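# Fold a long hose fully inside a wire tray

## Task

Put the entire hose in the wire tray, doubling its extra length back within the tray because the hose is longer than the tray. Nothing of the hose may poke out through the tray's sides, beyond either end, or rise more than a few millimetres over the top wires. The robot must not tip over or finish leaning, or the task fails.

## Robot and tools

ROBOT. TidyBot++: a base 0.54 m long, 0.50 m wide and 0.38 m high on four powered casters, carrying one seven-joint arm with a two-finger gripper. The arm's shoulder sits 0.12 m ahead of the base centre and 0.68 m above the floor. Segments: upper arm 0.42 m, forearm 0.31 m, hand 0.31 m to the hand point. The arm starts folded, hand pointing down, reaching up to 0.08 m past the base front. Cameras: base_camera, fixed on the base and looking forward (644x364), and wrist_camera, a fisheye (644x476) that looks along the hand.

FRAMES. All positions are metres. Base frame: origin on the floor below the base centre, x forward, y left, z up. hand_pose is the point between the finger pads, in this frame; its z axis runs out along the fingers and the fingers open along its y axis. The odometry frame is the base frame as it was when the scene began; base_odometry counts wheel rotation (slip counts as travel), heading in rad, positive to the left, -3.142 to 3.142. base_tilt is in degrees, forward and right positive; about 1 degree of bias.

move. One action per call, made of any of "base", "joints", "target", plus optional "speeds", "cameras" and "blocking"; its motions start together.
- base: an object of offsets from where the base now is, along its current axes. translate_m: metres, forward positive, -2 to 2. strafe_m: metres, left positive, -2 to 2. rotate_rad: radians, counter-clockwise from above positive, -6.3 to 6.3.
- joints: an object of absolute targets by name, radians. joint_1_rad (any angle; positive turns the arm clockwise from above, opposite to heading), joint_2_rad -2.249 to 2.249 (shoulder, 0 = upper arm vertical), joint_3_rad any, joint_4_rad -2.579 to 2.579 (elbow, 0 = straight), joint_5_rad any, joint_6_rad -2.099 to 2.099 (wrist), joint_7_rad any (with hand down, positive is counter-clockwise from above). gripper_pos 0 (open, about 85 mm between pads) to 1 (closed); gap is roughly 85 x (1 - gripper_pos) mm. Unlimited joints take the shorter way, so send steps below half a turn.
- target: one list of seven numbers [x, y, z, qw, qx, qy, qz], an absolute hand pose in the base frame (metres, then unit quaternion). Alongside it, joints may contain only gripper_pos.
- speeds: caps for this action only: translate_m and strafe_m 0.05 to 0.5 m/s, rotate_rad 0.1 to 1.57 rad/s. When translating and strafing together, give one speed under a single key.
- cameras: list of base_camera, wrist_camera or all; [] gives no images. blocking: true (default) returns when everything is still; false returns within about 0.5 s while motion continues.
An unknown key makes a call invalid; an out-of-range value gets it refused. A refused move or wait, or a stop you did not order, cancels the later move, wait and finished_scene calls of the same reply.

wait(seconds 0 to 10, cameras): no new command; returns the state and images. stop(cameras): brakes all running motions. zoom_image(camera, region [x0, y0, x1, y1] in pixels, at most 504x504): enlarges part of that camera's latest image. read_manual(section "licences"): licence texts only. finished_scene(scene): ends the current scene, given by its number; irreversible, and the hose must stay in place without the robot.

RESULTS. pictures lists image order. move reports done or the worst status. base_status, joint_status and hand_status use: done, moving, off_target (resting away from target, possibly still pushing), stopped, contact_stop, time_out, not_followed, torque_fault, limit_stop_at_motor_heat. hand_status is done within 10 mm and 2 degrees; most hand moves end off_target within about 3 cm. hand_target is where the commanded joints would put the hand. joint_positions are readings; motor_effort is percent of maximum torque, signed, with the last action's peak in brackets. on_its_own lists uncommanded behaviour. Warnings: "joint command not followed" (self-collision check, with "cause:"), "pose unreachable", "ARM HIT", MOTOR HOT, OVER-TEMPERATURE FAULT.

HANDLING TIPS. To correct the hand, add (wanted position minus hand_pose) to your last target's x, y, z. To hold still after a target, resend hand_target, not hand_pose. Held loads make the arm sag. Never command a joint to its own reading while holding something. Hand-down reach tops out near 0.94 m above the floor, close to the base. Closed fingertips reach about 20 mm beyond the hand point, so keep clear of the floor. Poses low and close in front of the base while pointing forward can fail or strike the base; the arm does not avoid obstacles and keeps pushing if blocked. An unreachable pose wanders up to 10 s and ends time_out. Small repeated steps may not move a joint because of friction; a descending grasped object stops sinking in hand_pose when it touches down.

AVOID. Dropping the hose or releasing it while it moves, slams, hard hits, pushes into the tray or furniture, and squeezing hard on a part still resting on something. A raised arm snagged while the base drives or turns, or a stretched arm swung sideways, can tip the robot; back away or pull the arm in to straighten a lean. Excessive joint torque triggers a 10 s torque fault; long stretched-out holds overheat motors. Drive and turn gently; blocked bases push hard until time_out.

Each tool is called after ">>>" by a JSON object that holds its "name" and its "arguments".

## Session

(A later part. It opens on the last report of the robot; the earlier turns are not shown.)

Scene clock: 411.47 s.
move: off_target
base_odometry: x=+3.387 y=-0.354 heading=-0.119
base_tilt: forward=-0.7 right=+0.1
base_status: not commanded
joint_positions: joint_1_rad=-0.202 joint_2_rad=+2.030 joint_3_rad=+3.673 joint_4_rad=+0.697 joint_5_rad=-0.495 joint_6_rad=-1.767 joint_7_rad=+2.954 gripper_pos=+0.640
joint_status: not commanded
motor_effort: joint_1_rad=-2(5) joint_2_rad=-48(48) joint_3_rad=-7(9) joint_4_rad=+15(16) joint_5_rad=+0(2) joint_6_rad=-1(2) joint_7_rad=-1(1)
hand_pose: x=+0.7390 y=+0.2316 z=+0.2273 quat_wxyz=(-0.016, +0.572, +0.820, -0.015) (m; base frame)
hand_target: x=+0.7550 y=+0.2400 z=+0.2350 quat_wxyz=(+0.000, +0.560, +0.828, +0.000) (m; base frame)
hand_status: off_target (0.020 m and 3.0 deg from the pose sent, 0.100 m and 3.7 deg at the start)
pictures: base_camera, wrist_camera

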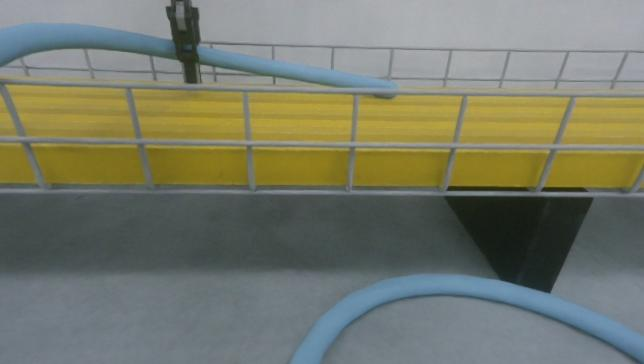

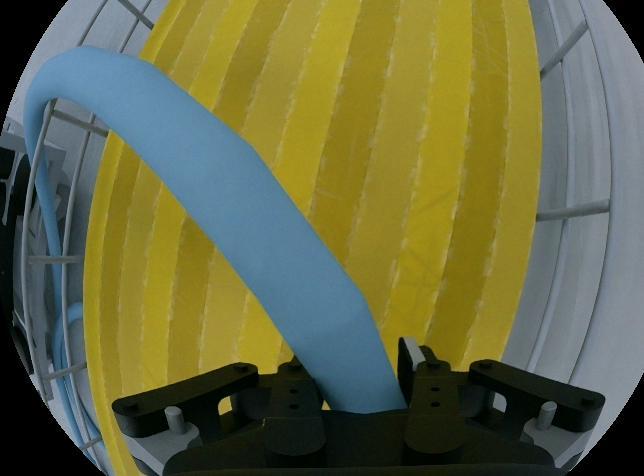

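>>> {"name": "move", "arguments": {"joints": {"gripper_pos":0.35}, "cameras": []}}

>>> {"name": "move", "arguments": {"target": [0.74, 0.23, 0.42, 0, 0.56, 0.828, 0], "cameras": []}}

>>> {"name": "move", "arguments": {"target": [0.60, 0.33, 0.52, 0, 0.50, 0.866, 0]}}

Scene clock: 416.97 s.
move: done
base_odometry: x=+3.387 y=-0.354 heading=-0.119
base_tilt: forward=-0.6 right=+0.1
base_status: not commanded
joint_positions: joint_1_rad=-0.202 joint_2_rad=+2.030 joint_3_rad=+3.672 joint_4_rad=+0.696 joint_5_rad=-0.494 joint_6_rad=-1.767 joint_7_rad=+2.954 gripper_pos=+0.350
joint_status: all done
motor_effort: joint_1_rad=-1(2) joint_2_rad=-49(49) joint_3_rad=-7(7) joint_4_rad=+15(15) joint_5_rad=+0(1) joint_6_rad=-1(1) joint_7_rad=+0(1)
hand_pose: x=+0.7390 y=+0.2314 z=+0.2272 quat_wxyz=(-0.016, +0.572, +0.820, -0.015) (m; base frame)
hand_target: x=+0.7550 y=+0.2400 z=+0.2350 quat_wxyz=(+0.000, +0.560, +0.828, +0.000) (m; base frame)
hand_status: not commanded
pictures: none
No camera images: "cameras" was empty.

Scene clock: 418.60 s.
move: off_target
base_odometry: x=+3.387 y=-0.354 heading=-0.119
base_tilt: forward=-0.7 right=+0.1
base_status: not commanded
joint_positions: joint_1_rad=-0.158 joint_2_rad=+1.795 joint_3_rad=+3.754 joint_4_rad=+0.880 joint_5_rad=-0.675 joint_6_rad=-2.006 joint_7_rad=+2.906 gripper_pos=+0.350
joint_status: not commanded
motor_effort: joint_1_rad=+0(2) joint_2_rad=-50(57) joint_3_rad=-9(10) joint_4_rad=+12(17) joint_5_rad=+1(1) joint_6_rad=+0(1) joint_7_rad=+0(1)
hand_pose: x=+0.7534 y=+0.2469 z=+0.4191 quat_wxyz=(+0.016, +0.534, +0.845, +0.025) (m; base frame)
hand_target: x=+0.7400 y=+0.2300 z=+0.4200 quat_wxyz=(+0.000, +0.560, +0.828, +0.000) (m; base frame)
hand_status: off_target (0.022 m and 4.9 deg from the pose sent, 0.193 m and 3.0 deg at the start)
pictures: none
No camera images: "cameras" was empty.

Scene clock: 420.40 s.
move: off_target
base_odometry: x=+3.387 y=-0.354 heading=-0.119
base_tilt: forward=-0.7 right=+0.1
base_status: not commanded
joint_positions: joint_1_rad=-0.228 joint_2_rad=+1.667 joint_3_rad=+3.926 joint_4_rad=+1.210 joint_5_rad=-1.116 joint_6_rad=-2.045 joint_7_rad=+2.465 gripper_pos=+0.350
joint_status: not commanded
motor_effort: joint_1_rad=+0(3) joint_2_rad=-45(51) joint_3_rad=-14(14) joint_4_rad=+6(13) joint_5_rad=+1(2) joint_6_rad=+1(2) joint_7_rad=+0(1)
hand_pose: x=+0.6283 y=+0.3822 z=+0.5237 quat_wxyz=(-0.015, +0.482, +0.870, +0.099) (m; base frame)
hand_target: x=+0.6126 y=+0.3705 z=+0.5229 quat_wxyz=(-0.015, +0.499, +0.864, +0.067) (m; base frame)
hand_status: off_target (0.059 m and 11.7 deg from the pose sent, 0.202 m and 5.7 deg at the start; a joint's target at an end of its range on 35 of 35 steps)
pictures: base_camera, wrist_camera

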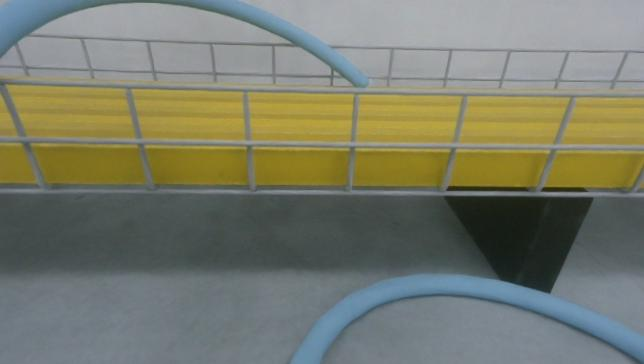

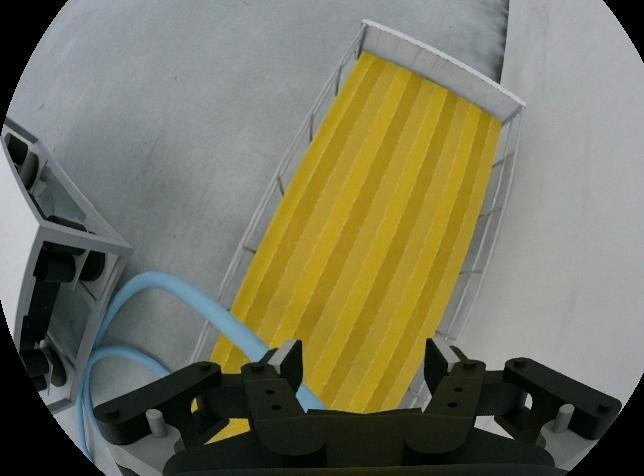

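>>> {"name": "move", "arguments": {"joints": {"joint_2_rad":0.6}, "cameras": []}}

>>> {"name": "move", "arguments": {"joints": {"joint_1_rad":-0.3,"joint_2_rad":0.6,"joint_3_rad":3.0,"joint_4_rad":-1.5,"joint_5_rad":0.2,"joint_6_rad":-1.0,"joint_7_rad":3.1}, "cameras": []}}

>>> {"name": "move", "arguments": {"target": [0.52, 0.28, 0.55, 0, 0.50, 0.866, 0]}}

Scene clock: 427.47 s.
move: done
base_odometry: x=+3.387 y=-0.354 heading=-0.119
base_tilt: forward=-0.7 right=+0.1
base_status: not commanded
joint_positions: joint_1_rad=-0.228 joint_2_rad=+0.609 joint_3_rad=+3.932 joint_4_rad=+1.210 joint_5_rad=-1.118 joint_6_rad=-2.046 joint_7_rad=+2.463 gripper_pos=+0.350
joint_status: all done
motor_effort: joint_1_rad=+0(2) joint_2_rad=-21(49) joint_3_rad=-8(15) joint_4_rad=-8(8) joint_5_rad=+6(7) joint_6_rad=+5(5) joint_7_rad=+0(1)
hand_pose: x=+0.4744 y=+0.3460 z=+1.1105 quat_wxyz=(+0.361, +0.368, +0.747, +0.420) (m; base frame)
hand_target: x=+0.4684 y=+0.3364 z=+1.0951 quat_wxyz=(+0.352, +0.397, +0.746, +0.402) (m; base frame)
hand_status: not commanded
pictures: none
No camera images: "cameras" was empty.

Scene clock: 431.10 s.
move: done
base_odometry: x=+3.387 y=-0.354 heading=-0.119
base_tilt: forward=-0.6 right=+0.1
base_status: not commanded
joint_positions: joint_1_rad=-0.279 joint_2_rad=+0.609 joint_3_rad=+3.023 joint_4_rad=-1.478 joint_5_rad=+0.158 joint_6_rad=-1.053 joint_7_rad=+3.031 gripper_pos=+0.350
joint_status: all done
motor_effort: joint_1_rad=+0(3) joint_2_rad=-36(43) joint_3_rad=-2(9) joint_4_rad=+14(20) joint_5_rad=+1(7) joint_6_rad=-1(8) joint_7_rad=+0(1)
hand_pose: x=+0.6105 y=+0.1587 z=+0.5632 quat_wxyz=(+0.032, +0.576, +0.817, -0.015) (m; base frame)
hand_target: x=+0.6145 y=+0.1744 z=+0.5635 quat_wxyz=(+0.052, +0.519, +0.853, -0.003) (m; base frame)
hand_status: not commanded
pictures: none
No camera images: "cameras" was empty.

Scene clock: 432.57 s.
move: off_target
base_odometry: x=+3.387 y=-0.354 heading=-0.119
base_tilt: forward=-0.7 right=+0.1
base_status: not commanded
joint_positions: joint_1_rad=-0.310 joint_2_rad=+0.612 joint_3_rad=+2.704 joint_4_rad=-1.552 joint_5_rad=+0.267 joint_6_rad=-1.053 joint_7_rad=+2.866 gripper_pos=+0.350
joint_status: not commanded
motor_effort: joint_1_rad=+0(2) joint_2_rad=-34(36) joint_3_rad=-6(6) joint_4_rad=+13(16) joint_5_rad=+0(1) joint_6_rad=+0(1) joint_7_rad=+0(1)
hand_pose: x=+0.5230 y=+0.2725 z=+0.5594 quat_wxyz=(-0.009, +0.493, +0.870, -0.004) (m; base frame)
hand_target: x=+0.5200 y=+0.2800 z=+0.5500 quat_wxyz=(+0.000, +0.500, +0.866, +0.000) (m; base frame)
hand_status: off_target (0.012 m and 1.4 deg from the pose sent, 0.152 m and 11.1 deg at the start)
pictures: base_camera, wrist_camera

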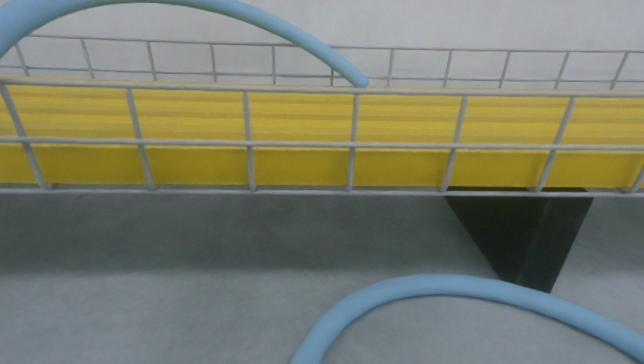

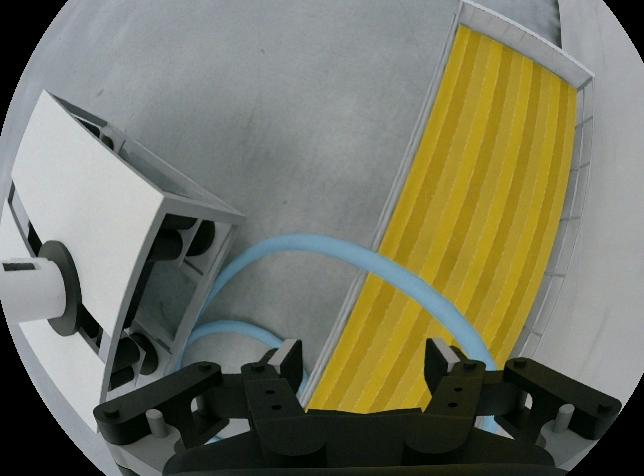

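>>> {"name": "move", "arguments": {"base": {"translate_m":-0.22}, "target": [0.56, 0.05, 0.5, 0, 0.866, 0.5, 0]}}

Scene clock: 441.37 s.
move: off_target
base_odometry: x=+3.169 y=-0.327 heading=-0.120
base_tilt: forward=-0.8 right=+0.0
base_status: done
joint_positions: joint_1_rad=+0.044 joint_2_rad=+0.602 joint_3_rad=+2.881 joint_4_rad=-1.784 joint_5_rad=+0.228 joint_6_rad=-0.833 joint_7_rad=+2.404 gripper_pos=+0.350
joint_status: not commanded
motor_effort: joint_1_rad=+0(3) joint_2_rad=-32(35) joint_3_rad=-3(6) joint_4_rad=+11(14) joint_5_rad=+1(1) joint_6_rad=-1(2) joint_7_rad=+0(1)
hand_pose: x=+0.5508 y=+0.0511 z=+0.4965 quat_wxyz=(+0.000, +0.834, +0.551, -0.027) (m; base frame)
hand_target: x=+0.5600 y=+0.0500 z=+0.5000 quat_wxyz=(+0.000, +0.866, +0.500, +0.000) (m; base frame)
hand_status: off_target (0.010 m and 7.6 deg from the pose sent, 0.233 m and 60.9 deg at the start)
pictures: base_camera, wrist_camera

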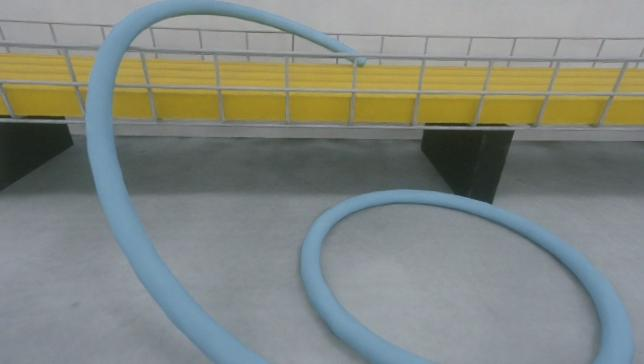

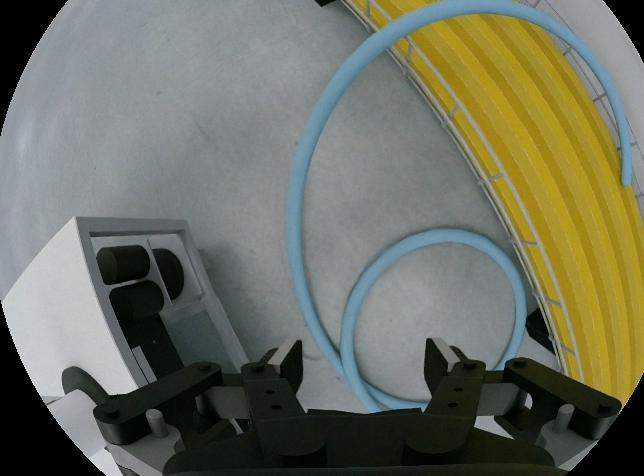

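>>> {"name": "move", "arguments": {"target": [0.47, 0.12, 0.26, 0, 0.82, 0.57, 0]}}

Scene clock: 447.60 s.
move: off_target
base_odometry: x=+3.169 y=-0.327 heading=-0.120
base_tilt: forward=-0.7 right=+0.1
base_status: not commanded
joint_positions: joint_1_rad=-0.303 joint_2_rad=+1.062 joint_3_rad=+3.113 joint_4_rad=-2.051 joint_5_rad=+0.408 joint_6_rad=-0.065 joint_7_rad=+2.082 gripper_pos=+0.350
joint_status: not commanded
motor_effort: joint_1_rad=+0(2) joint_2_rad=-33(37) joint_3_rad=-1(4) joint_4_rad=+0(13) joint_5_rad=+1(1) joint_6_rad=-1(1) joint_7_rad=+0(1)
hand_pose: x=+0.4658 y=+0.1178 z=+0.2617 quat_wxyz=(-0.004, +0.815, +0.579, -0.015) (m; base frame)
hand_target: x=+0.4700 y=+0.1200 z=+0.2600 quat_wxyz=(+0.000, +0.821, +0.571, +0.000) (m; base frame)
hand_status: off_target (0.005 m and 2.2 deg from the pose sent, 0.259 m and 4.1 deg at the start)
pictures: base_camera, wrist_camera

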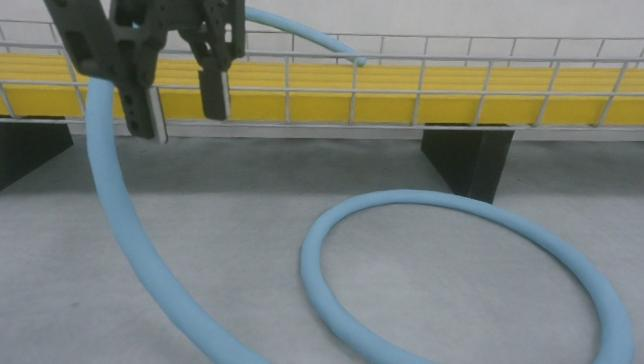

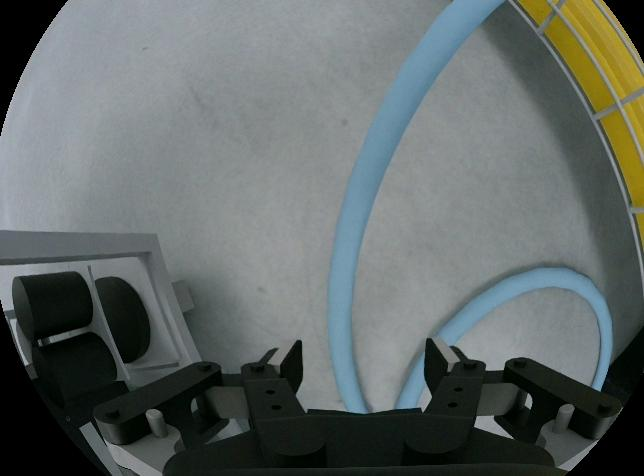

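>>> {"name": "move", "arguments": {"target": [0.46, 0.13, 0.13, 0, 0.82, 0.57, 0]}}

Scene clock: 452.30 s.
move: off_target
base_odometry: x=+3.169 y=-0.327 heading=-0.120
base_tilt: forward=-0.7 right=+0.1
base_status: not commanded
joint_positions: joint_1_rad=-0.389 joint_2_rad=+1.404 joint_3_rad=+3.179 joint_4_rad=-1.916 joint_5_rad=+0.394 joint_6_rad=+0.117 joint_7_rad=+2.081 gripper_pos=+0.350
joint_status: not commanded
motor_effort: joint_1_rad=-1(1) joint_2_rad=-34(36) joint_3_rad=-1(2) joint_4_rad=-3(4) joint_5_rad=+1(1) joint_6_rad=-1(1) joint_7_rad=+0(1)
hand_pose: x=+0.4337 y=+0.1217 z=+0.1317 quat_wxyz=(-0.013, +0.801, +0.598, -0.033) (m; base frame)
hand_target: x=+0.4600 y=+0.1300 z=+0.1300 quat_wxyz=(+0.000, +0.821, +0.571, +0.000) (m; base frame)
hand_status: off_target (0.028 m and 5.6 deg from the pose sent, 0.132 m and 2.2 deg at the start)
pictures: base_camera, wrist_camera

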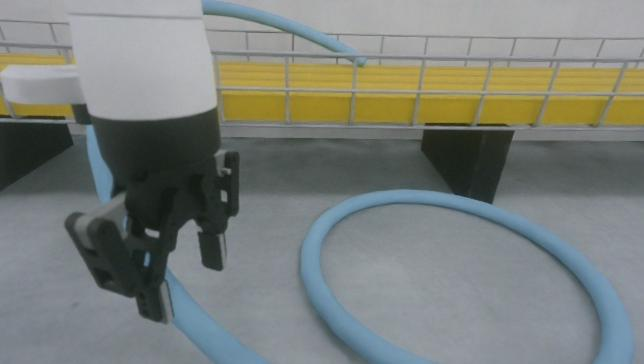

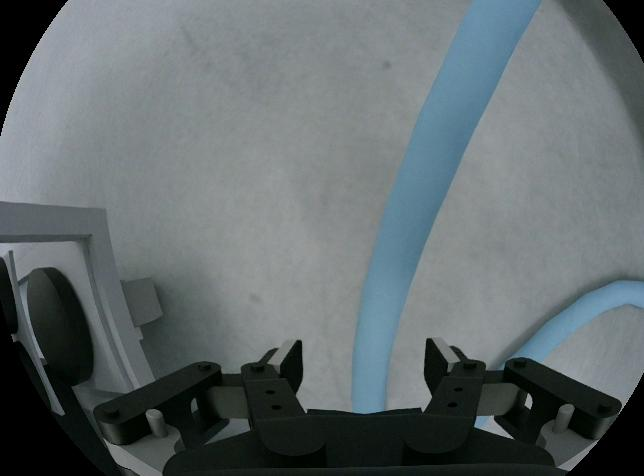

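>>> {"name": "move", "arguments": {"target": [0.495, 0.15, 0.06, 0, 0.82, 0.57, 0]}}

Scene clock: 455.37 s.
move: off_target
base_odometry: x=+3.169 y=-0.327 heading=-0.120
base_tilt: forward=-0.7 right=+0.0
base_status: not commanded
joint_positions: joint_1_rad=-0.389 joint_2_rad=+1.557 joint_3_rad=+3.178 joint_4_rad=-1.652 joint_5_rad=+0.394 joint_6_rad=+0.096 joint_7_rad=+2.060 gripper_pos=+0.350
joint_status: not commanded
motor_effort: joint_1_rad=-1(1) joint_2_rad=-37(38) joint_3_rad=-1(2) joint_4_rad=+1(3) joint_5_rad=+0(1) joint_6_rad=+1(1) joint_7_rad=+0(1)
hand_pose: x=+0.4987 y=+0.1447 z=+0.0627 quat_wxyz=(+0.003, +0.804, +0.594, +0.011) (m; base frame)
hand_target: x=+0.4950 y=+0.1500 z=+0.0600 quat_wxyz=(+0.000, +0.821, +0.571, +0.000) (m; base frame)
hand_status: off_target (0.007 m and 3.5 deg from the pose sent, 0.098 m and 5.6 deg at the start)
pictures: base_camera, wrist_camera

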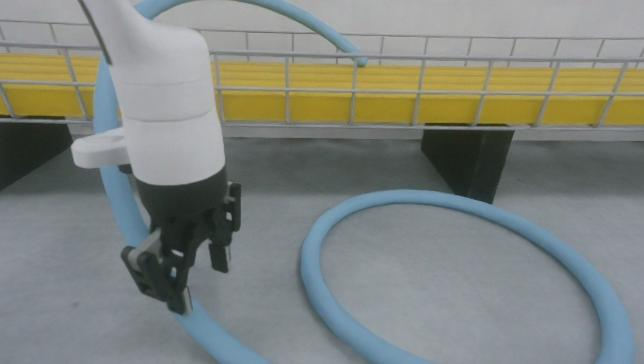

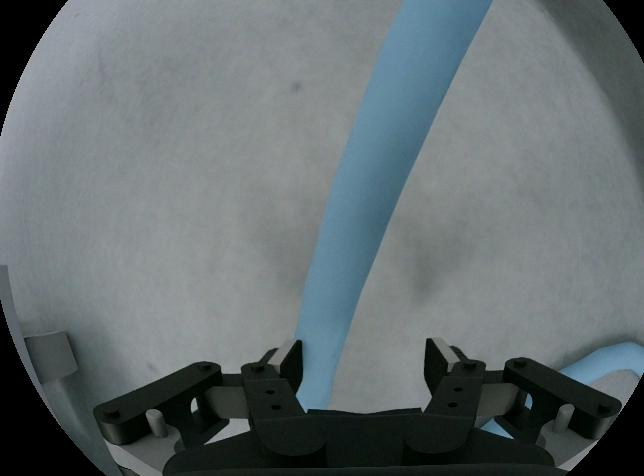

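>>> {"name": "move", "arguments": {"target": [0.467, 0.14, 0.055, 0, 0.87, 0.493, 0]}}

Scene clock: 458.70 s.
move: off_target
base_odometry: x=+3.169 y=-0.327 heading=-0.120
base_tilt: forward=-0.6 right=+0.1
base_status: not commanded
joint_positions: joint_1_rad=-0.397 joint_2_rad=+1.576 joint_3_rad=+3.178 joint_4_rad=-1.699 joint_5_rad=+0.311 joint_6_rad=+0.128 joint_7_rad=+1.981 gripper_pos=+0.350
joint_status: not commanded
motor_effort: joint_1_rad=+0(1) joint_2_rad=-36(37) joint_3_rad=+0(1) joint_4_rad=-1(2) joint_5_rad=+1(1) joint_6_rad=+0(1) joint_7_rad=+1(1)
hand_pose: x=+0.4694 y=+0.1365 z=+0.0567 quat_wxyz=(-0.002, +0.848, +0.529, -0.005) (m; base frame)
hand_target: x=+0.4670 y=+0.1400 z=+0.0550 quat_wxyz=(+0.000, +0.870, +0.493, +0.000) (m; base frame)
hand_status: off_target (0.005 m and 4.9 deg from the pose sent, 0.033 m and 13.8 deg at the start)
pictures: base_camera, wrist_camera

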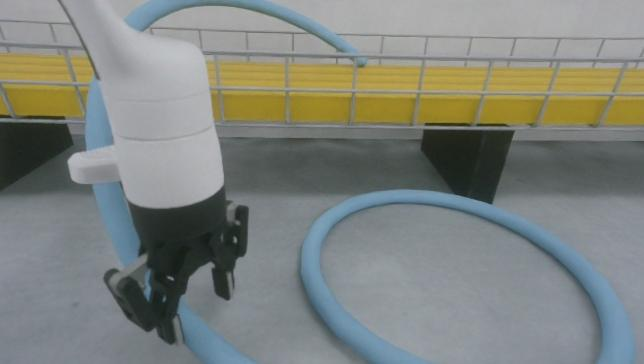

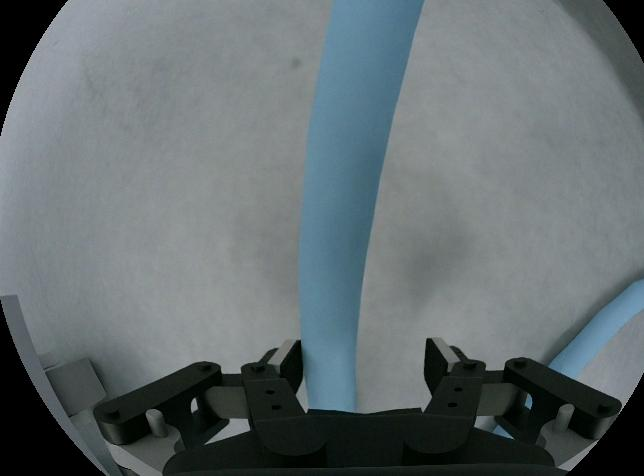

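>>> {"name": "move", "arguments": {"target": [0.452, 0.143, 0.045, 0, 0.87, 0.493, 0], "cameras": []}}

>>> {"name": "move", "arguments": {"joints": {"gripper_pos":0.9}}}

Scene clock: 461.40 s.
move: off_target
base_odometry: x=+3.169 y=-0.327 heading=-0.120
base_tilt: forward=-0.7 right=+0.1
base_status: not commanded
joint_positions: joint_1_rad=-0.426 joint_2_rad=+1.606 joint_3_rad=+3.179 joint_4_rad=-1.705 joint_5_rad=+0.283 joint_6_rad=+0.156 joint_7_rad=+1.981 gripper_pos=+0.350
joint_status: not commanded
motor_effort: joint_1_rad=+0(2) joint_2_rad=-35(37) joint_3_rad=-1(2) joint_4_rad=-2(3) joint_5_rad=+1(1) joint_6_rad=+0(1) joint_7_rad=+0(1)
hand_pose: x=+0.4508 y=+0.1414 z=+0.0455 quat_wxyz=(-0.004, +0.848, +0.530, -0.010) (m; base frame)
hand_target: x=+0.4520 y=+0.1430 z=+0.0450 quat_wxyz=(+0.000, +0.870, +0.493, +0.000) (m; base frame)
hand_status: off_target (0.002 m and 5.1 deg from the pose sent, 0.022 m and 4.9 deg at the start)
pictures: none
No camera images: "cameras" was empty.

Scene clock: 462.23 s.
move: off_target
base_odometry: x=+3.169 y=-0.327 heading=-0.120
base_tilt: forward=-0.7 right=+0.0
base_status: not commanded
joint_positions: joint_1_rad=-0.428 joint_2_rad=+1.608 joint_3_rad=+3.179 joint_4_rad=-1.708 joint_5_rad=+0.283 joint_6_rad=+0.156 joint_7_rad=+1.980 gripper_pos=+0.758
joint_status: gripper_pos off_target (ended at +0.758, target +0.900)
motor_effort: joint_1_rad=+0(1) joint_2_rad=-36(36) joint_3_rad=+0(2) joint_4_rad=-2(3) joint_5_rad=+1(1) joint_6_rad=+0(1) joint_7_rad=+1(1)
hand_pose: x=+0.4483 y=+0.1409 z=+0.0451 quat_wxyz=(-0.005, +0.848, +0.530, -0.012) (m; base frame)
hand_target: x=+0.4520 y=+0.1430 z=+0.0450 quat_wxyz=(+0.000, +0.870, +0.493, +0.000) (m; base frame)
hand_status: not commanded
pictures: base_camera, wrist_camera

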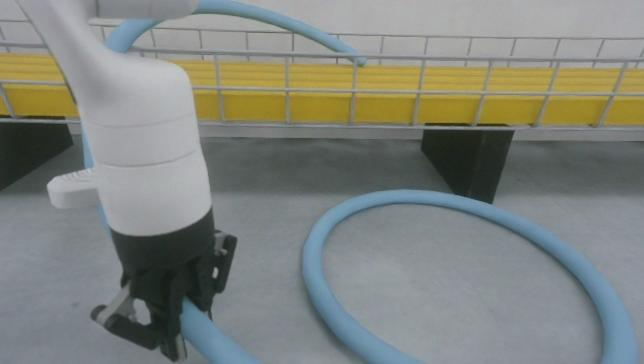

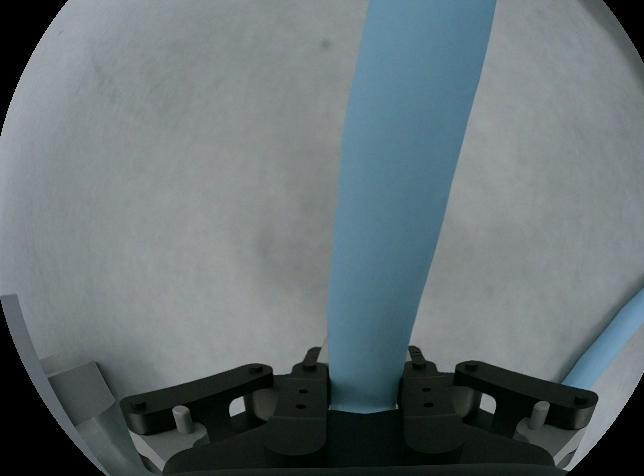

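>>> {"name": "move", "arguments": {"target": [0.58, 0.20, 0.30, 0, 0.94, 0.34, 0], "cameras": []}}

>>> {"name": "move", "arguments": {"base": {"strafe_m":0.5}, "speeds": {"strafe_m":0.2}, "target": [0.62, 0.22, 0.42, 0, 0.98, 0.2, 0]}}

Scene clock: 469.23 s.
move: off_target
base_odometry: x=+3.169 y=-0.327 heading=-0.120
base_tilt: forward=-0.7 right=+0.1
base_status: not commanded
joint_positions: joint_1_rad=-0.394 joint_2_rad=+1.087 joint_3_rad=+3.065 joint_4_rad=-1.657 joint_5_rad=+0.197 joint_6_rad=-0.409 joint_7_rad=+1.807 gripper_pos=+0.759
joint_status: not commanded
motor_effort: joint_1_rad=+2(3) joint_2_rad=-44(46) joint_3_rad=+1(2) joint_4_rad=+8(10) joint_5_rad=+1(1) joint_6_rad=+0(2) joint_7_rad=-1(2)
hand_pose: x=+0.5649 y=+0.2095 z=+0.2779 quat_wxyz=(+0.005, +0.912, +0.411, -0.002) (m; base frame)
hand_target: x=+0.5800 y=+0.2000 z=+0.3000 quat_wxyz=(+0.000, +0.940, +0.340, +0.000) (m; base frame)
hand_status: off_target (0.028 m and 8.8 deg from the pose sent, 0.293 m and 24.3 deg at the start)
pictures: none
No camera images: "cameras" was empty.

Scene clock: 472.47 s.
move: off_target
base_odometry: x=+3.228 y=+0.169 heading=-0.119
base_tilt: forward=-0.7 right=+0.1
base_status: done
joint_positions: joint_1_rad=-0.389 joint_2_rad=+0.910 joint_3_rad=+3.075 joint_4_rad=-1.473 joint_5_rad=+0.079 joint_6_rad=-0.744 joint_7_rad=+1.596 gripper_pos=+0.759
joint_status: not commanded
motor_effort: joint_1_rad=-1(2) joint_2_rad=-47(50) joint_3_rad=-2(3) joint_4_rad=+13(15) joint_5_rad=+2(2) joint_6_rad=+0(2) joint_7_rad=+0(2)
hand_pose: x=+0.6220 y=+0.2298 z=+0.4018 quat_wxyz=(-0.001, +0.967, +0.253, +0.008) (m; base frame)
hand_target: x=+0.6200 y=+0.2200 z=+0.4200 quat_wxyz=(+0.000, +0.980, +0.200, +0.000) (m; base frame)
hand_status: off_target (0.021 m and 6.3 deg from the pose sent, 0.153 m and 25.5 deg at the start)
pictures: base_camera, wrist_camera

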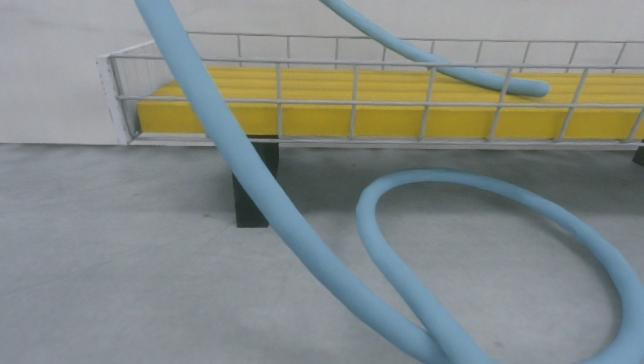

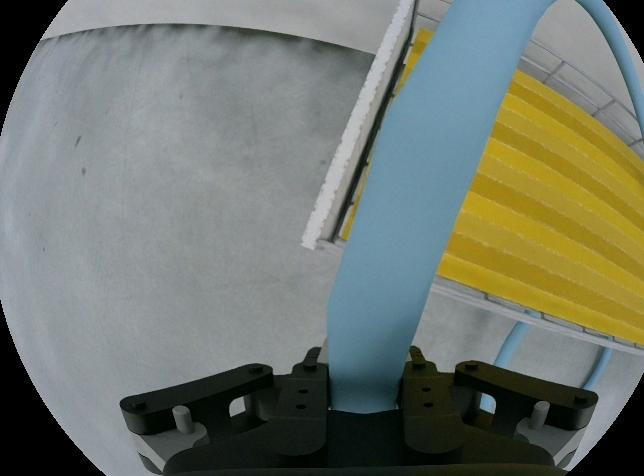

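>>> {"name": "move", "arguments": {"base": {"translate_m":0.14}, "speeds": {"translate_m":0.15}, "target": [0.68, 0.19, 0.38, 0, 1, 0.02, 0]}}

Scene clock: 480.23 s.
move: off_target
base_odometry: x=+3.367 y=+0.153 heading=-0.119
base_tilt: forward=-0.6 right=+0.1
base_status: done
joint_positions: joint_1_rad=-0.364 joint_2_rad=+1.052 joint_3_rad=+3.148 joint_4_rad=-1.308 joint_5_rad=-0.008 joint_6_rad=-0.794 joint_7_rad=+1.389 gripper_pos=+0.759
joint_status: not commanded
motor_effort: joint_1_rad=+0(2) joint_2_rad=-50(52) joint_3_rad=+0(2) joint_4_rad=+16(17) joint_5_rad=+2(2) joint_6_rad=+1(1) joint_7_rad=+0(1)
hand_pose: x=+0.6640 y=+0.2074 z=+0.3563 quat_wxyz=(+0.001, +0.996, +0.087, -0.006) (m; base frame)
hand_target: x=+0.6800 y=+0.1900 z=+0.3800 quat_wxyz=(+0.000, +1.000, +0.020, +0.000) (m; base frame)
hand_status: off_target (0.033 m and 7.7 deg from the pose sent, 0.074 m and 27.1 deg at the start)
pictures: base_camera, wrist_camera

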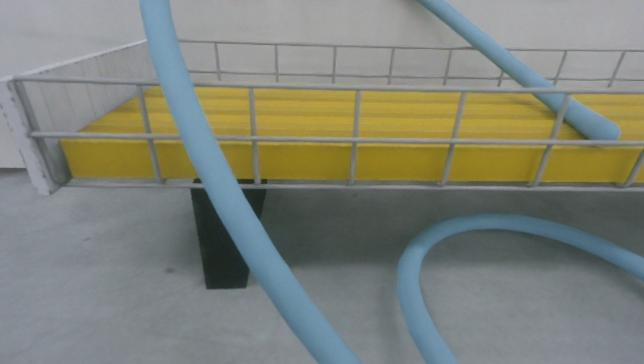

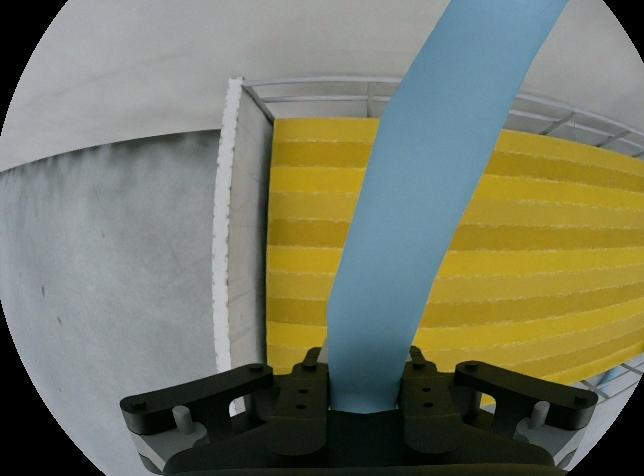

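>>> {"name": "move", "arguments": {"target": [0.70, 0.215, 0.25, 0, 0.999, -0.05, 0]}}

Scene clock: 487.43 s.
move: off_target
base_odometry: x=+3.367 y=+0.153 heading=-0.119
base_tilt: forward=-0.7 right=+0.1
base_status: not commanded
joint_positions: joint_1_rad=-0.365 joint_2_rad=+1.276 joint_3_rad=+3.188 joint_4_rad=-1.093 joint_5_rad=-0.059 joint_6_rad=-0.790 joint_7_rad=+1.253 gripper_pos=+0.759
joint_status: not commanded
motor_effort: joint_1_rad=-2(2) joint_2_rad=-43(50) joint_3_rad=-1(1) joint_4_rad=+11(16) joint_5_rad=+1(2) joint_6_rad=+0(2) joint_7_rad=+0(1)
hand_pose: x=+0.6997 y=+0.2084 z=+0.2672 quat_wxyz=(+0.004, +1.000, -0.004, -0.007) (m; base frame)
hand_target: x=+0.7000 y=+0.2150 z=+0.2500 quat_wxyz=(+0.000, +0.999, -0.050, +0.000) (m; base frame)
hand_status: off_target (0.018 m and 5.3 deg from the pose sent, 0.112 m and 15.7 deg at the start)
pictures: base_camera, wrist_camera

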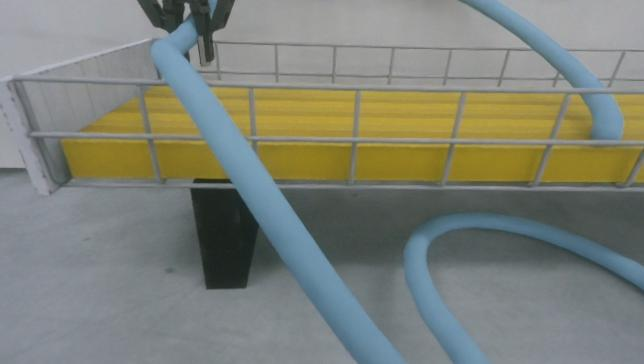

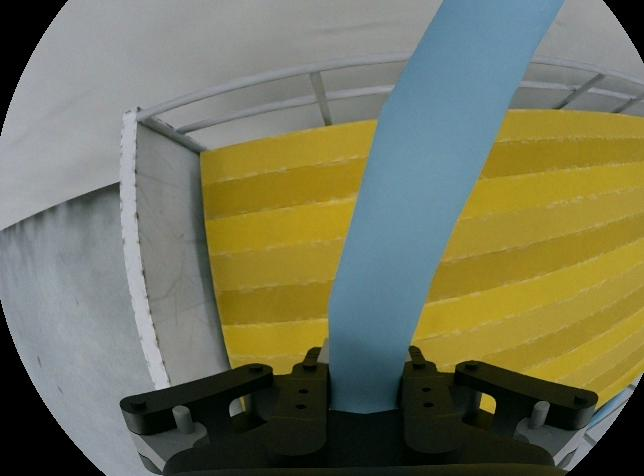

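>>> {"name": "move", "arguments": {"target": [0.71, 0.22, 0.25, -0.215, 0.972, -0.02, -0.087]}}

Scene clock: 502.03 s.
move: off_target
base_odometry: x=+3.367 y=+0.153 heading=-0.119
base_tilt: forward=-0.6 right=+0.1
base_status: not commanded
joint_positions: joint_1_rad=-0.066 joint_2_rad=+1.431 joint_3_rad=+2.966 joint_4_rad=-0.910 joint_5_rad=-0.256 joint_6_rad=-0.951 joint_7_rad=+1.555 gripper_pos=+0.759
joint_status: not commanded
motor_effort: joint_1_rad=-2(4) joint_2_rad=-48(48) joint_3_rad=-7(7) joint_4_rad=+15(15) joint_5_rad=-3(3) joint_6_rad=+4(4) joint_7_rad=+0(1)
hand_pose: x=+0.7057 y=+0.1982 z=+0.2416 quat_wxyz=(-0.179, +0.979, -0.038, -0.090) (m; base frame)
hand_target: x=+0.7100 y=+0.2200 z=+0.2500 quat_wxyz=(-0.215, +0.972, -0.020, -0.087) (m; base frame)
hand_status: off_target (0.024 m and 4.7 deg from the pose sent, 0.023 m and 27.0 deg at the start)
pictures: base_camera, wrist_camera

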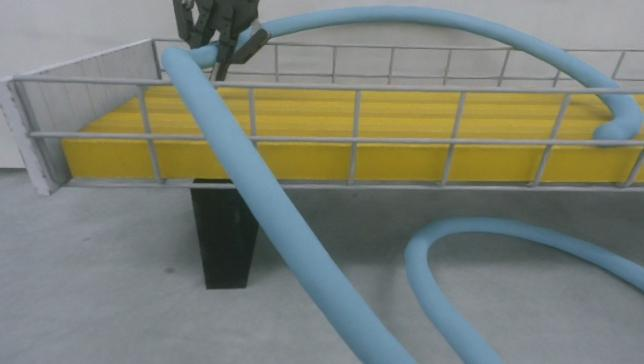

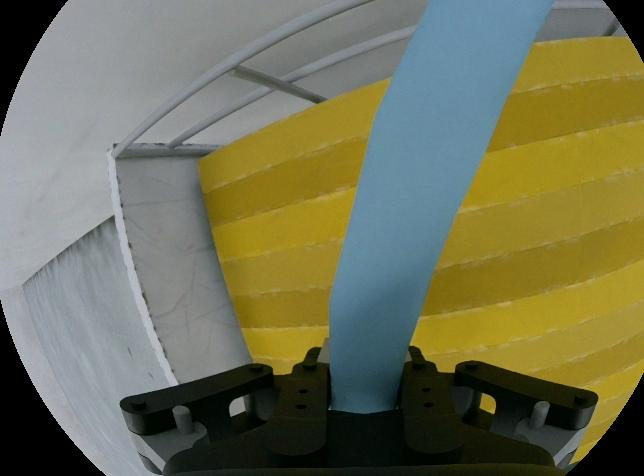

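>>> {"name": "move", "arguments": {"target": [0.70, 0.23, 0.25, -0.339, 0.931, 0.0, -0.123]}}

Scene clock: 507.60 s.
move: off_target
base_odometry: x=+3.367 y=+0.153 heading=-0.119
base_tilt: forward=-0.7 right=+0.1
base_status: not commanded
joint_positions: joint_1_rad=+0.048 joint_2_rad=+1.554 joint_3_rad=+2.853 joint_4_rad=-0.768 joint_5_rad=-0.360 joint_6_rad=-1.110 joint_7_rad=+1.743 gripper_pos=+0.759
joint_status: not commanded
motor_effort: joint_1_rad=-3(4) joint_2_rad=-45(48) joint_3_rad=-10(10) joint_4_rad=+12(15) joint_5_rad=-4(5) joint_6_rad=+1(4) joint_7_rad=+1(1)
hand_pose: x=+0.7027 y=+0.2101 z=+0.2417 quat_wxyz=(-0.301, +0.946, -0.019, -0.123) (m; base frame)
hand_target: x=+0.7000 y=+0.2300 z=+0.2500 quat_wxyz=(-0.340, +0.932, +0.000, -0.123) (m; base frame)
hand_status: off_target (0.022 m and 5.2 deg from the pose sent, 0.033 m and 20.0 deg at the start)
pictures: base_camera, wrist_camera

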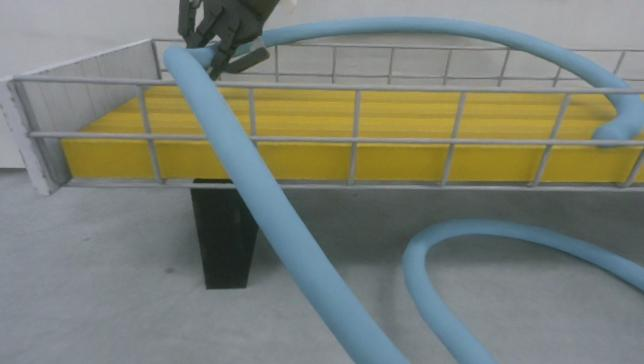

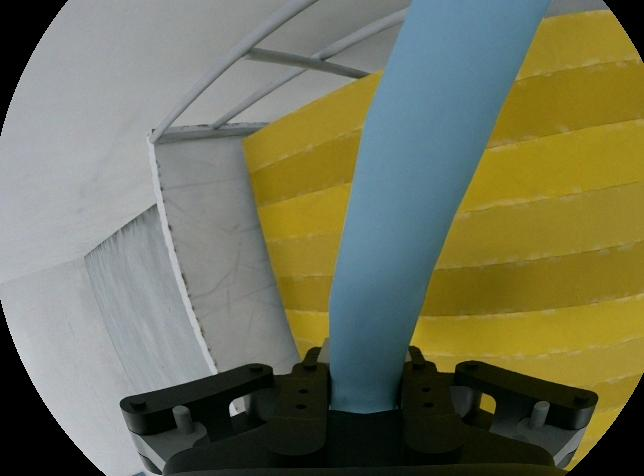

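>>> {"name": "move", "arguments": {"target": [0.60, 0.235, 0.26, -0.339, 0.931, 0.0, -0.123]}}

Scene clock: 512.87 s.
move: off_target
base_odometry: x=+3.367 y=+0.153 heading=-0.119
base_tilt: forward=-0.7 right=+0.1
base_status: not commanded
joint_positions: joint_1_rad=+0.143 joint_2_rad=+1.391 joint_3_rad=+2.763 joint_4_rad=-1.254 joint_5_rad=-0.386 joint_6_rad=-0.825 joint_7_rad=+1.870 gripper_pos=+0.759
joint_status: not commanded
motor_effort: joint_1_rad=-4(5) joint_2_rad=-36(46) joint_3_rad=-11(11) joint_4_rad=+1(12) joint_5_rad=-2(5) joint_6_rad=-6(6) joint_7_rad=+0(1)
hand_pose: x=+0.6201 y=+0.2198 z=+0.2693 quat_wxyz=(-0.324, +0.938, -0.014, -0.122) (m; base frame)
hand_target: x=+0.6000 y=+0.2350 z=+0.2600 quat_wxyz=(-0.340, +0.932, +0.000, -0.123) (m; base frame)
hand_status: off_target (0.027 m and 2.5 deg from the pose sent, 0.107 m and 5.2 deg at the start)
pictures: base_camera, wrist_camera

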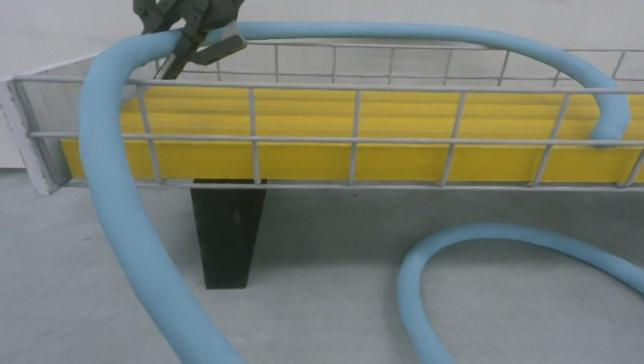

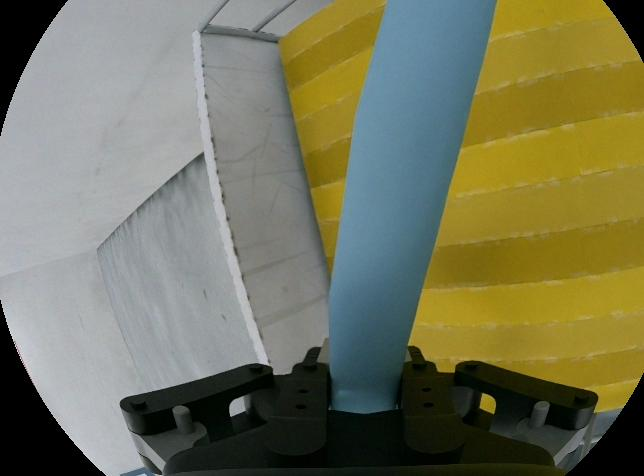

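>>> {"name": "move", "arguments": {"target": [0.585, 0.245, 0.22, -0.339, 0.931, 0.0, -0.123]}}

Scene clock: 516.93 s.
move: off_target
base_odometry: x=+3.367 y=+0.153 heading=-0.119
base_tilt: forward=-0.6 right=+0.1
base_status: not commanded
joint_positions: joint_1_rad=+0.153 joint_2_rad=+1.428 joint_3_rad=+2.734 joint_4_rad=-1.257 joint_5_rad=-0.386 joint_6_rad=-0.768 joint_7_rad=+1.886 gripper_pos=+0.759
joint_status: not commanded
motor_effort: joint_1_rad=-6(7) joint_2_rad=-31(36) joint_3_rad=-10(11) joint_4_rad=+1(2) joint_5_rad=-1(2) joint_6_rad=-3(6) joint_7_rad=+1(1)
hand_pose: x=+0.6220 y=+0.2286 z=+0.2540 quat_wxyz=(-0.332, +0.937, -0.019, -0.109) (m; base frame)
hand_target: x=+0.5850 y=+0.2450 z=+0.2200 quat_wxyz=(-0.340, +0.932, +0.000, -0.123) (m; base frame)
hand_status: off_target (0.053 m and 2.9 deg from the pose sent, 0.066 m and 2.5 deg at the start)
pictures: base_camera, wrist_camera

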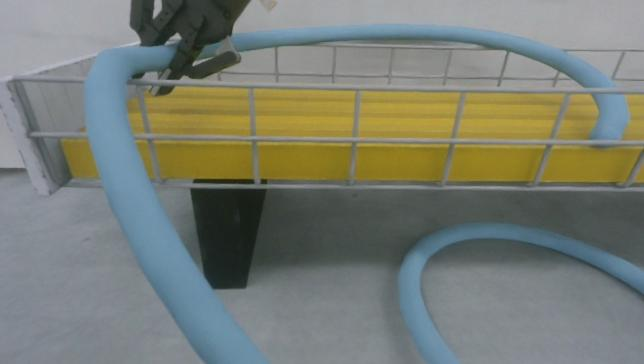

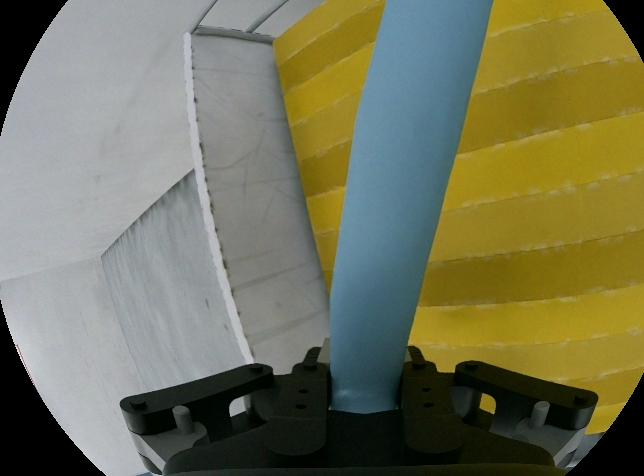

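>>> {"name": "move", "arguments": {"target": [0.65, 0.25, 0.215, -0.339, 0.931, 0.0, -0.123]}}

>>> {"name": "move", "arguments": {"joints": {"gripper_pos":0.5}}}

Scene clock: 520.77 s.
move: off_target
base_odometry: x=+3.367 y=+0.153 heading=-0.119
base_tilt: forward=-0.7 right=+0.2
base_status: not commanded
joint_positions: joint_1_rad=+0.099 joint_2_rad=+1.532 joint_3_rad=+2.763 joint_4_rad=-1.032 joint_5_rad=-0.386 joint_6_rad=-0.969 joint_7_rad=+1.887 gripper_pos=+0.759
joint_status: not commanded
motor_effort: joint_1_rad=-3(6) joint_2_rad=-40(41) joint_3_rad=-10(11) joint_4_rad=+15(16) joint_5_rad=-5(6) joint_6_rad=+10(10) joint_7_rad=+1(2)
hand_pose: x=+0.6314 y=+0.2411 z=+0.2361 quat_wxyz=(-0.349, +0.926, +0.008, -0.146) (m; base frame)
hand_target: x=+0.6500 y=+0.2500 z=+0.2150 quat_wxyz=(-0.340, +0.932, +0.000, -0.123) (m; base frame)
hand_status: off_target (0.030 m and 3.0 deg from the pose sent, 0.053 m and 2.9 deg at the start)
pictures: base_camera, wrist_camera

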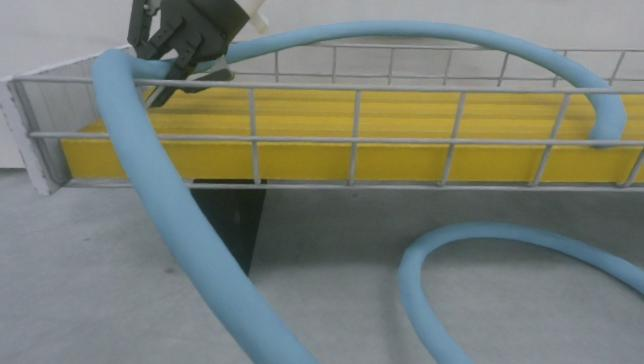

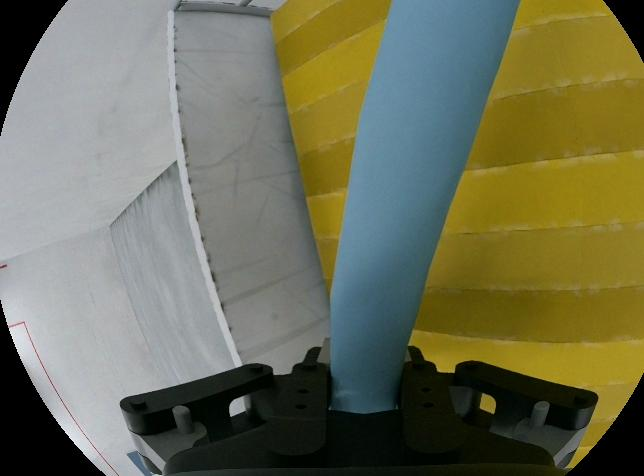

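Scene clock: 521.70 s.
move: done
base_odometry: x=+3.367 y=+0.153 heading=-0.119
base_tilt: forward=-0.6 right=+0.0
base_status: not commanded
joint_positions: joint_1_rad=+0.085 joint_2_rad=+1.541 joint_3_rad=+2.764 joint_4_rad=-0.995 joint_5_rad=-0.399 joint_6_rad=-0.950 joint_7_rad=+1.887 gripper_pos=+0.500
joint_status: all done
motor_effort: joint_1_rad=-1(3) joint_2_rad=-40(44) joint_3_rad=-8(11) joint_4_rad=+10(16) joint_5_rad=-2(5) joint_6_rad=+2(10) joint_7_rad=+1(1)
hand_pose: x=+0.6502 y=+0.2473 z=+0.2333 quat_wxyz=(-0.349, +0.929, +0.005, -0.126) (m; base frame)
hand_target: x=+0.6500 y=+0.2500 z=+0.2150 quat_wxyz=(-0.340, +0.932, +0.000, -0.123) (m; base frame)
hand_status: not commanded
pictures: base_camera, wrist_camera

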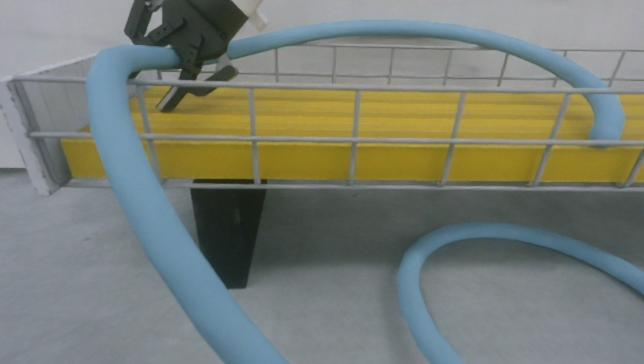

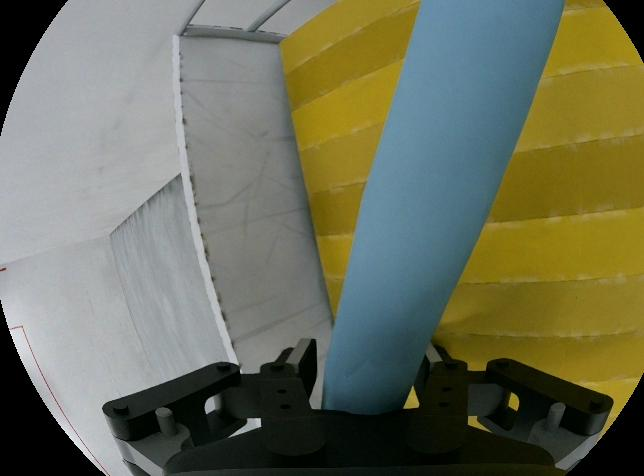

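>>> {"name": "move", "arguments": {"joints": {"gripper_pos":0.35}, "cameras": []}}

>>> {"name": "move", "arguments": {"target": [0.64, 0.14, 0.38, -0.339, 0.931, 0.0, -0.123], "cameras": []}}

>>> {"name": "move", "arguments": {"target": [0.45, 0.0, 0.62, 0, 0.97, 0, 0.243]}}

Scene clock: 525.53 s.
move: done
base_odometry: x=+3.367 y=+0.153 heading=-0.119
base_tilt: forward=-0.7 right=+0.1
base_status: not commanded
joint_positions: joint_1_rad=+0.078 joint_2_rad=+1.540 joint_3_rad=+2.763 joint_4_rad=-0.995 joint_5_rad=-0.407 joint_6_rad=-0.950 joint_7_rad=+1.887 gripper_pos=+0.351
joint_status: all done
motor_effort: joint_1_rad=+0(1) joint_2_rad=-38(40) joint_3_rad=-6(7) joint_4_rad=+11(11) joint_5_rad=-1(1) joint_6_rad=+4(4) joint_7_rad=+1(1)
hand_pose: x=+0.6501 y=+0.2532 z=+0.2356 quat_wxyz=(-0.351, +0.928, +0.006, -0.126) (m; base frame)
hand_target: x=+0.6500 y=+0.2500 z=+0.2150 quat_wxyz=(-0.340, +0.932, +0.000, -0.123) (m; base frame)
hand_status: not commanded
pictures: none
No camera images: "cameras" was empty.

Scene clock: 527.23 s.
move: off_target
base_odometry: x=+3.367 y=+0.153 heading=-0.119
base_tilt: forward=-0.7 right=+0.1
base_status: not commanded
joint_positions: joint_1_rad=+0.238 joint_2_rad=+1.208 joint_3_rad=+2.819 joint_4_rad=-1.222 joint_5_rad=-0.407 joint_6_rad=-1.048 joint_7_rad=+1.887 gripper_pos=+0.350
joint_status: not commanded
motor_effort: joint_1_rad=+0(3) joint_2_rad=-44(49) joint_3_rad=-9(10) joint_4_rad=+9(12) joint_5_rad=-3(3) joint_6_rad=-4(5) joint_7_rad=+0(1)
hand_pose: x=+0.6580 y=+0.1459 z=+0.3745 quat_wxyz=(-0.330, +0.938, -0.011, -0.104) (m; base frame)
hand_target: x=+0.6400 y=+0.1400 z=+0.3800 quat_wxyz=(-0.340, +0.932, +0.000, -0.123) (m; base frame)
hand_status: off_target (0.020 m and 2.8 deg from the pose sent, 0.184 m and 1.6 deg at the start)
pictures: none
No camera images: "cameras" was empty.

Scene clock: 530.10 s.
move: off_target
base_odometry: x=+3.367 y=+0.153 heading=-0.119
base_tilt: forward=-0.8 right=+0.1
base_status: not commanded
joint_positions: joint_1_rad=+0.017 joint_2_rad=-0.116 joint_3_rad=+3.129 joint_4_rad=-2.387 joint_5_rad=-0.044 joint_6_rad=-0.422 joint_7_rad=+1.649 gripper_pos=+0.350
joint_status: not commanded
motor_effort: joint_1_rad=-1(1) joint_2_rad=-10(46) joint_3_rad=-1(10) joint_4_rad=+15(17) joint_5_rad=+1(3) joint_6_rad=+3(4) joint_7_rad=+0(1)
hand_pose: x=+0.4457 y=+0.0053 z=+0.6168 quat_wxyz=(-0.003, +0.975, +0.018, +0.223) (m; base frame)
hand_target: x=+0.4500 y=+0.0000 z=+0.6200 quat_wxyz=(+0.000, +0.970, +0.000, +0.243) (m; base frame)
hand_status: off_target (0.008 m and 3.2 deg from the pose sent, 0.353 m and 55.6 deg at the start)
pictures: base_camera, wrist_camera

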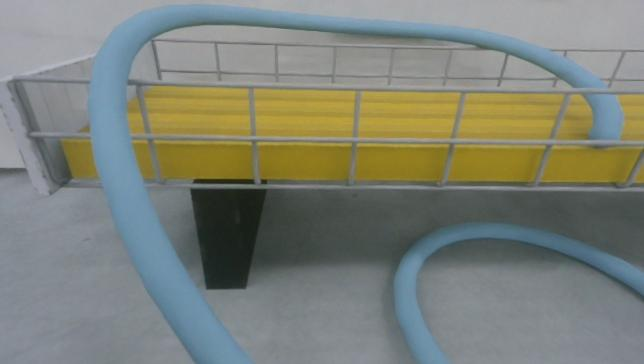

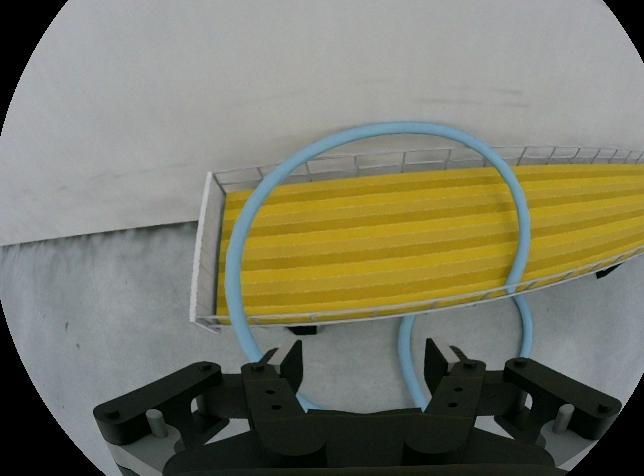

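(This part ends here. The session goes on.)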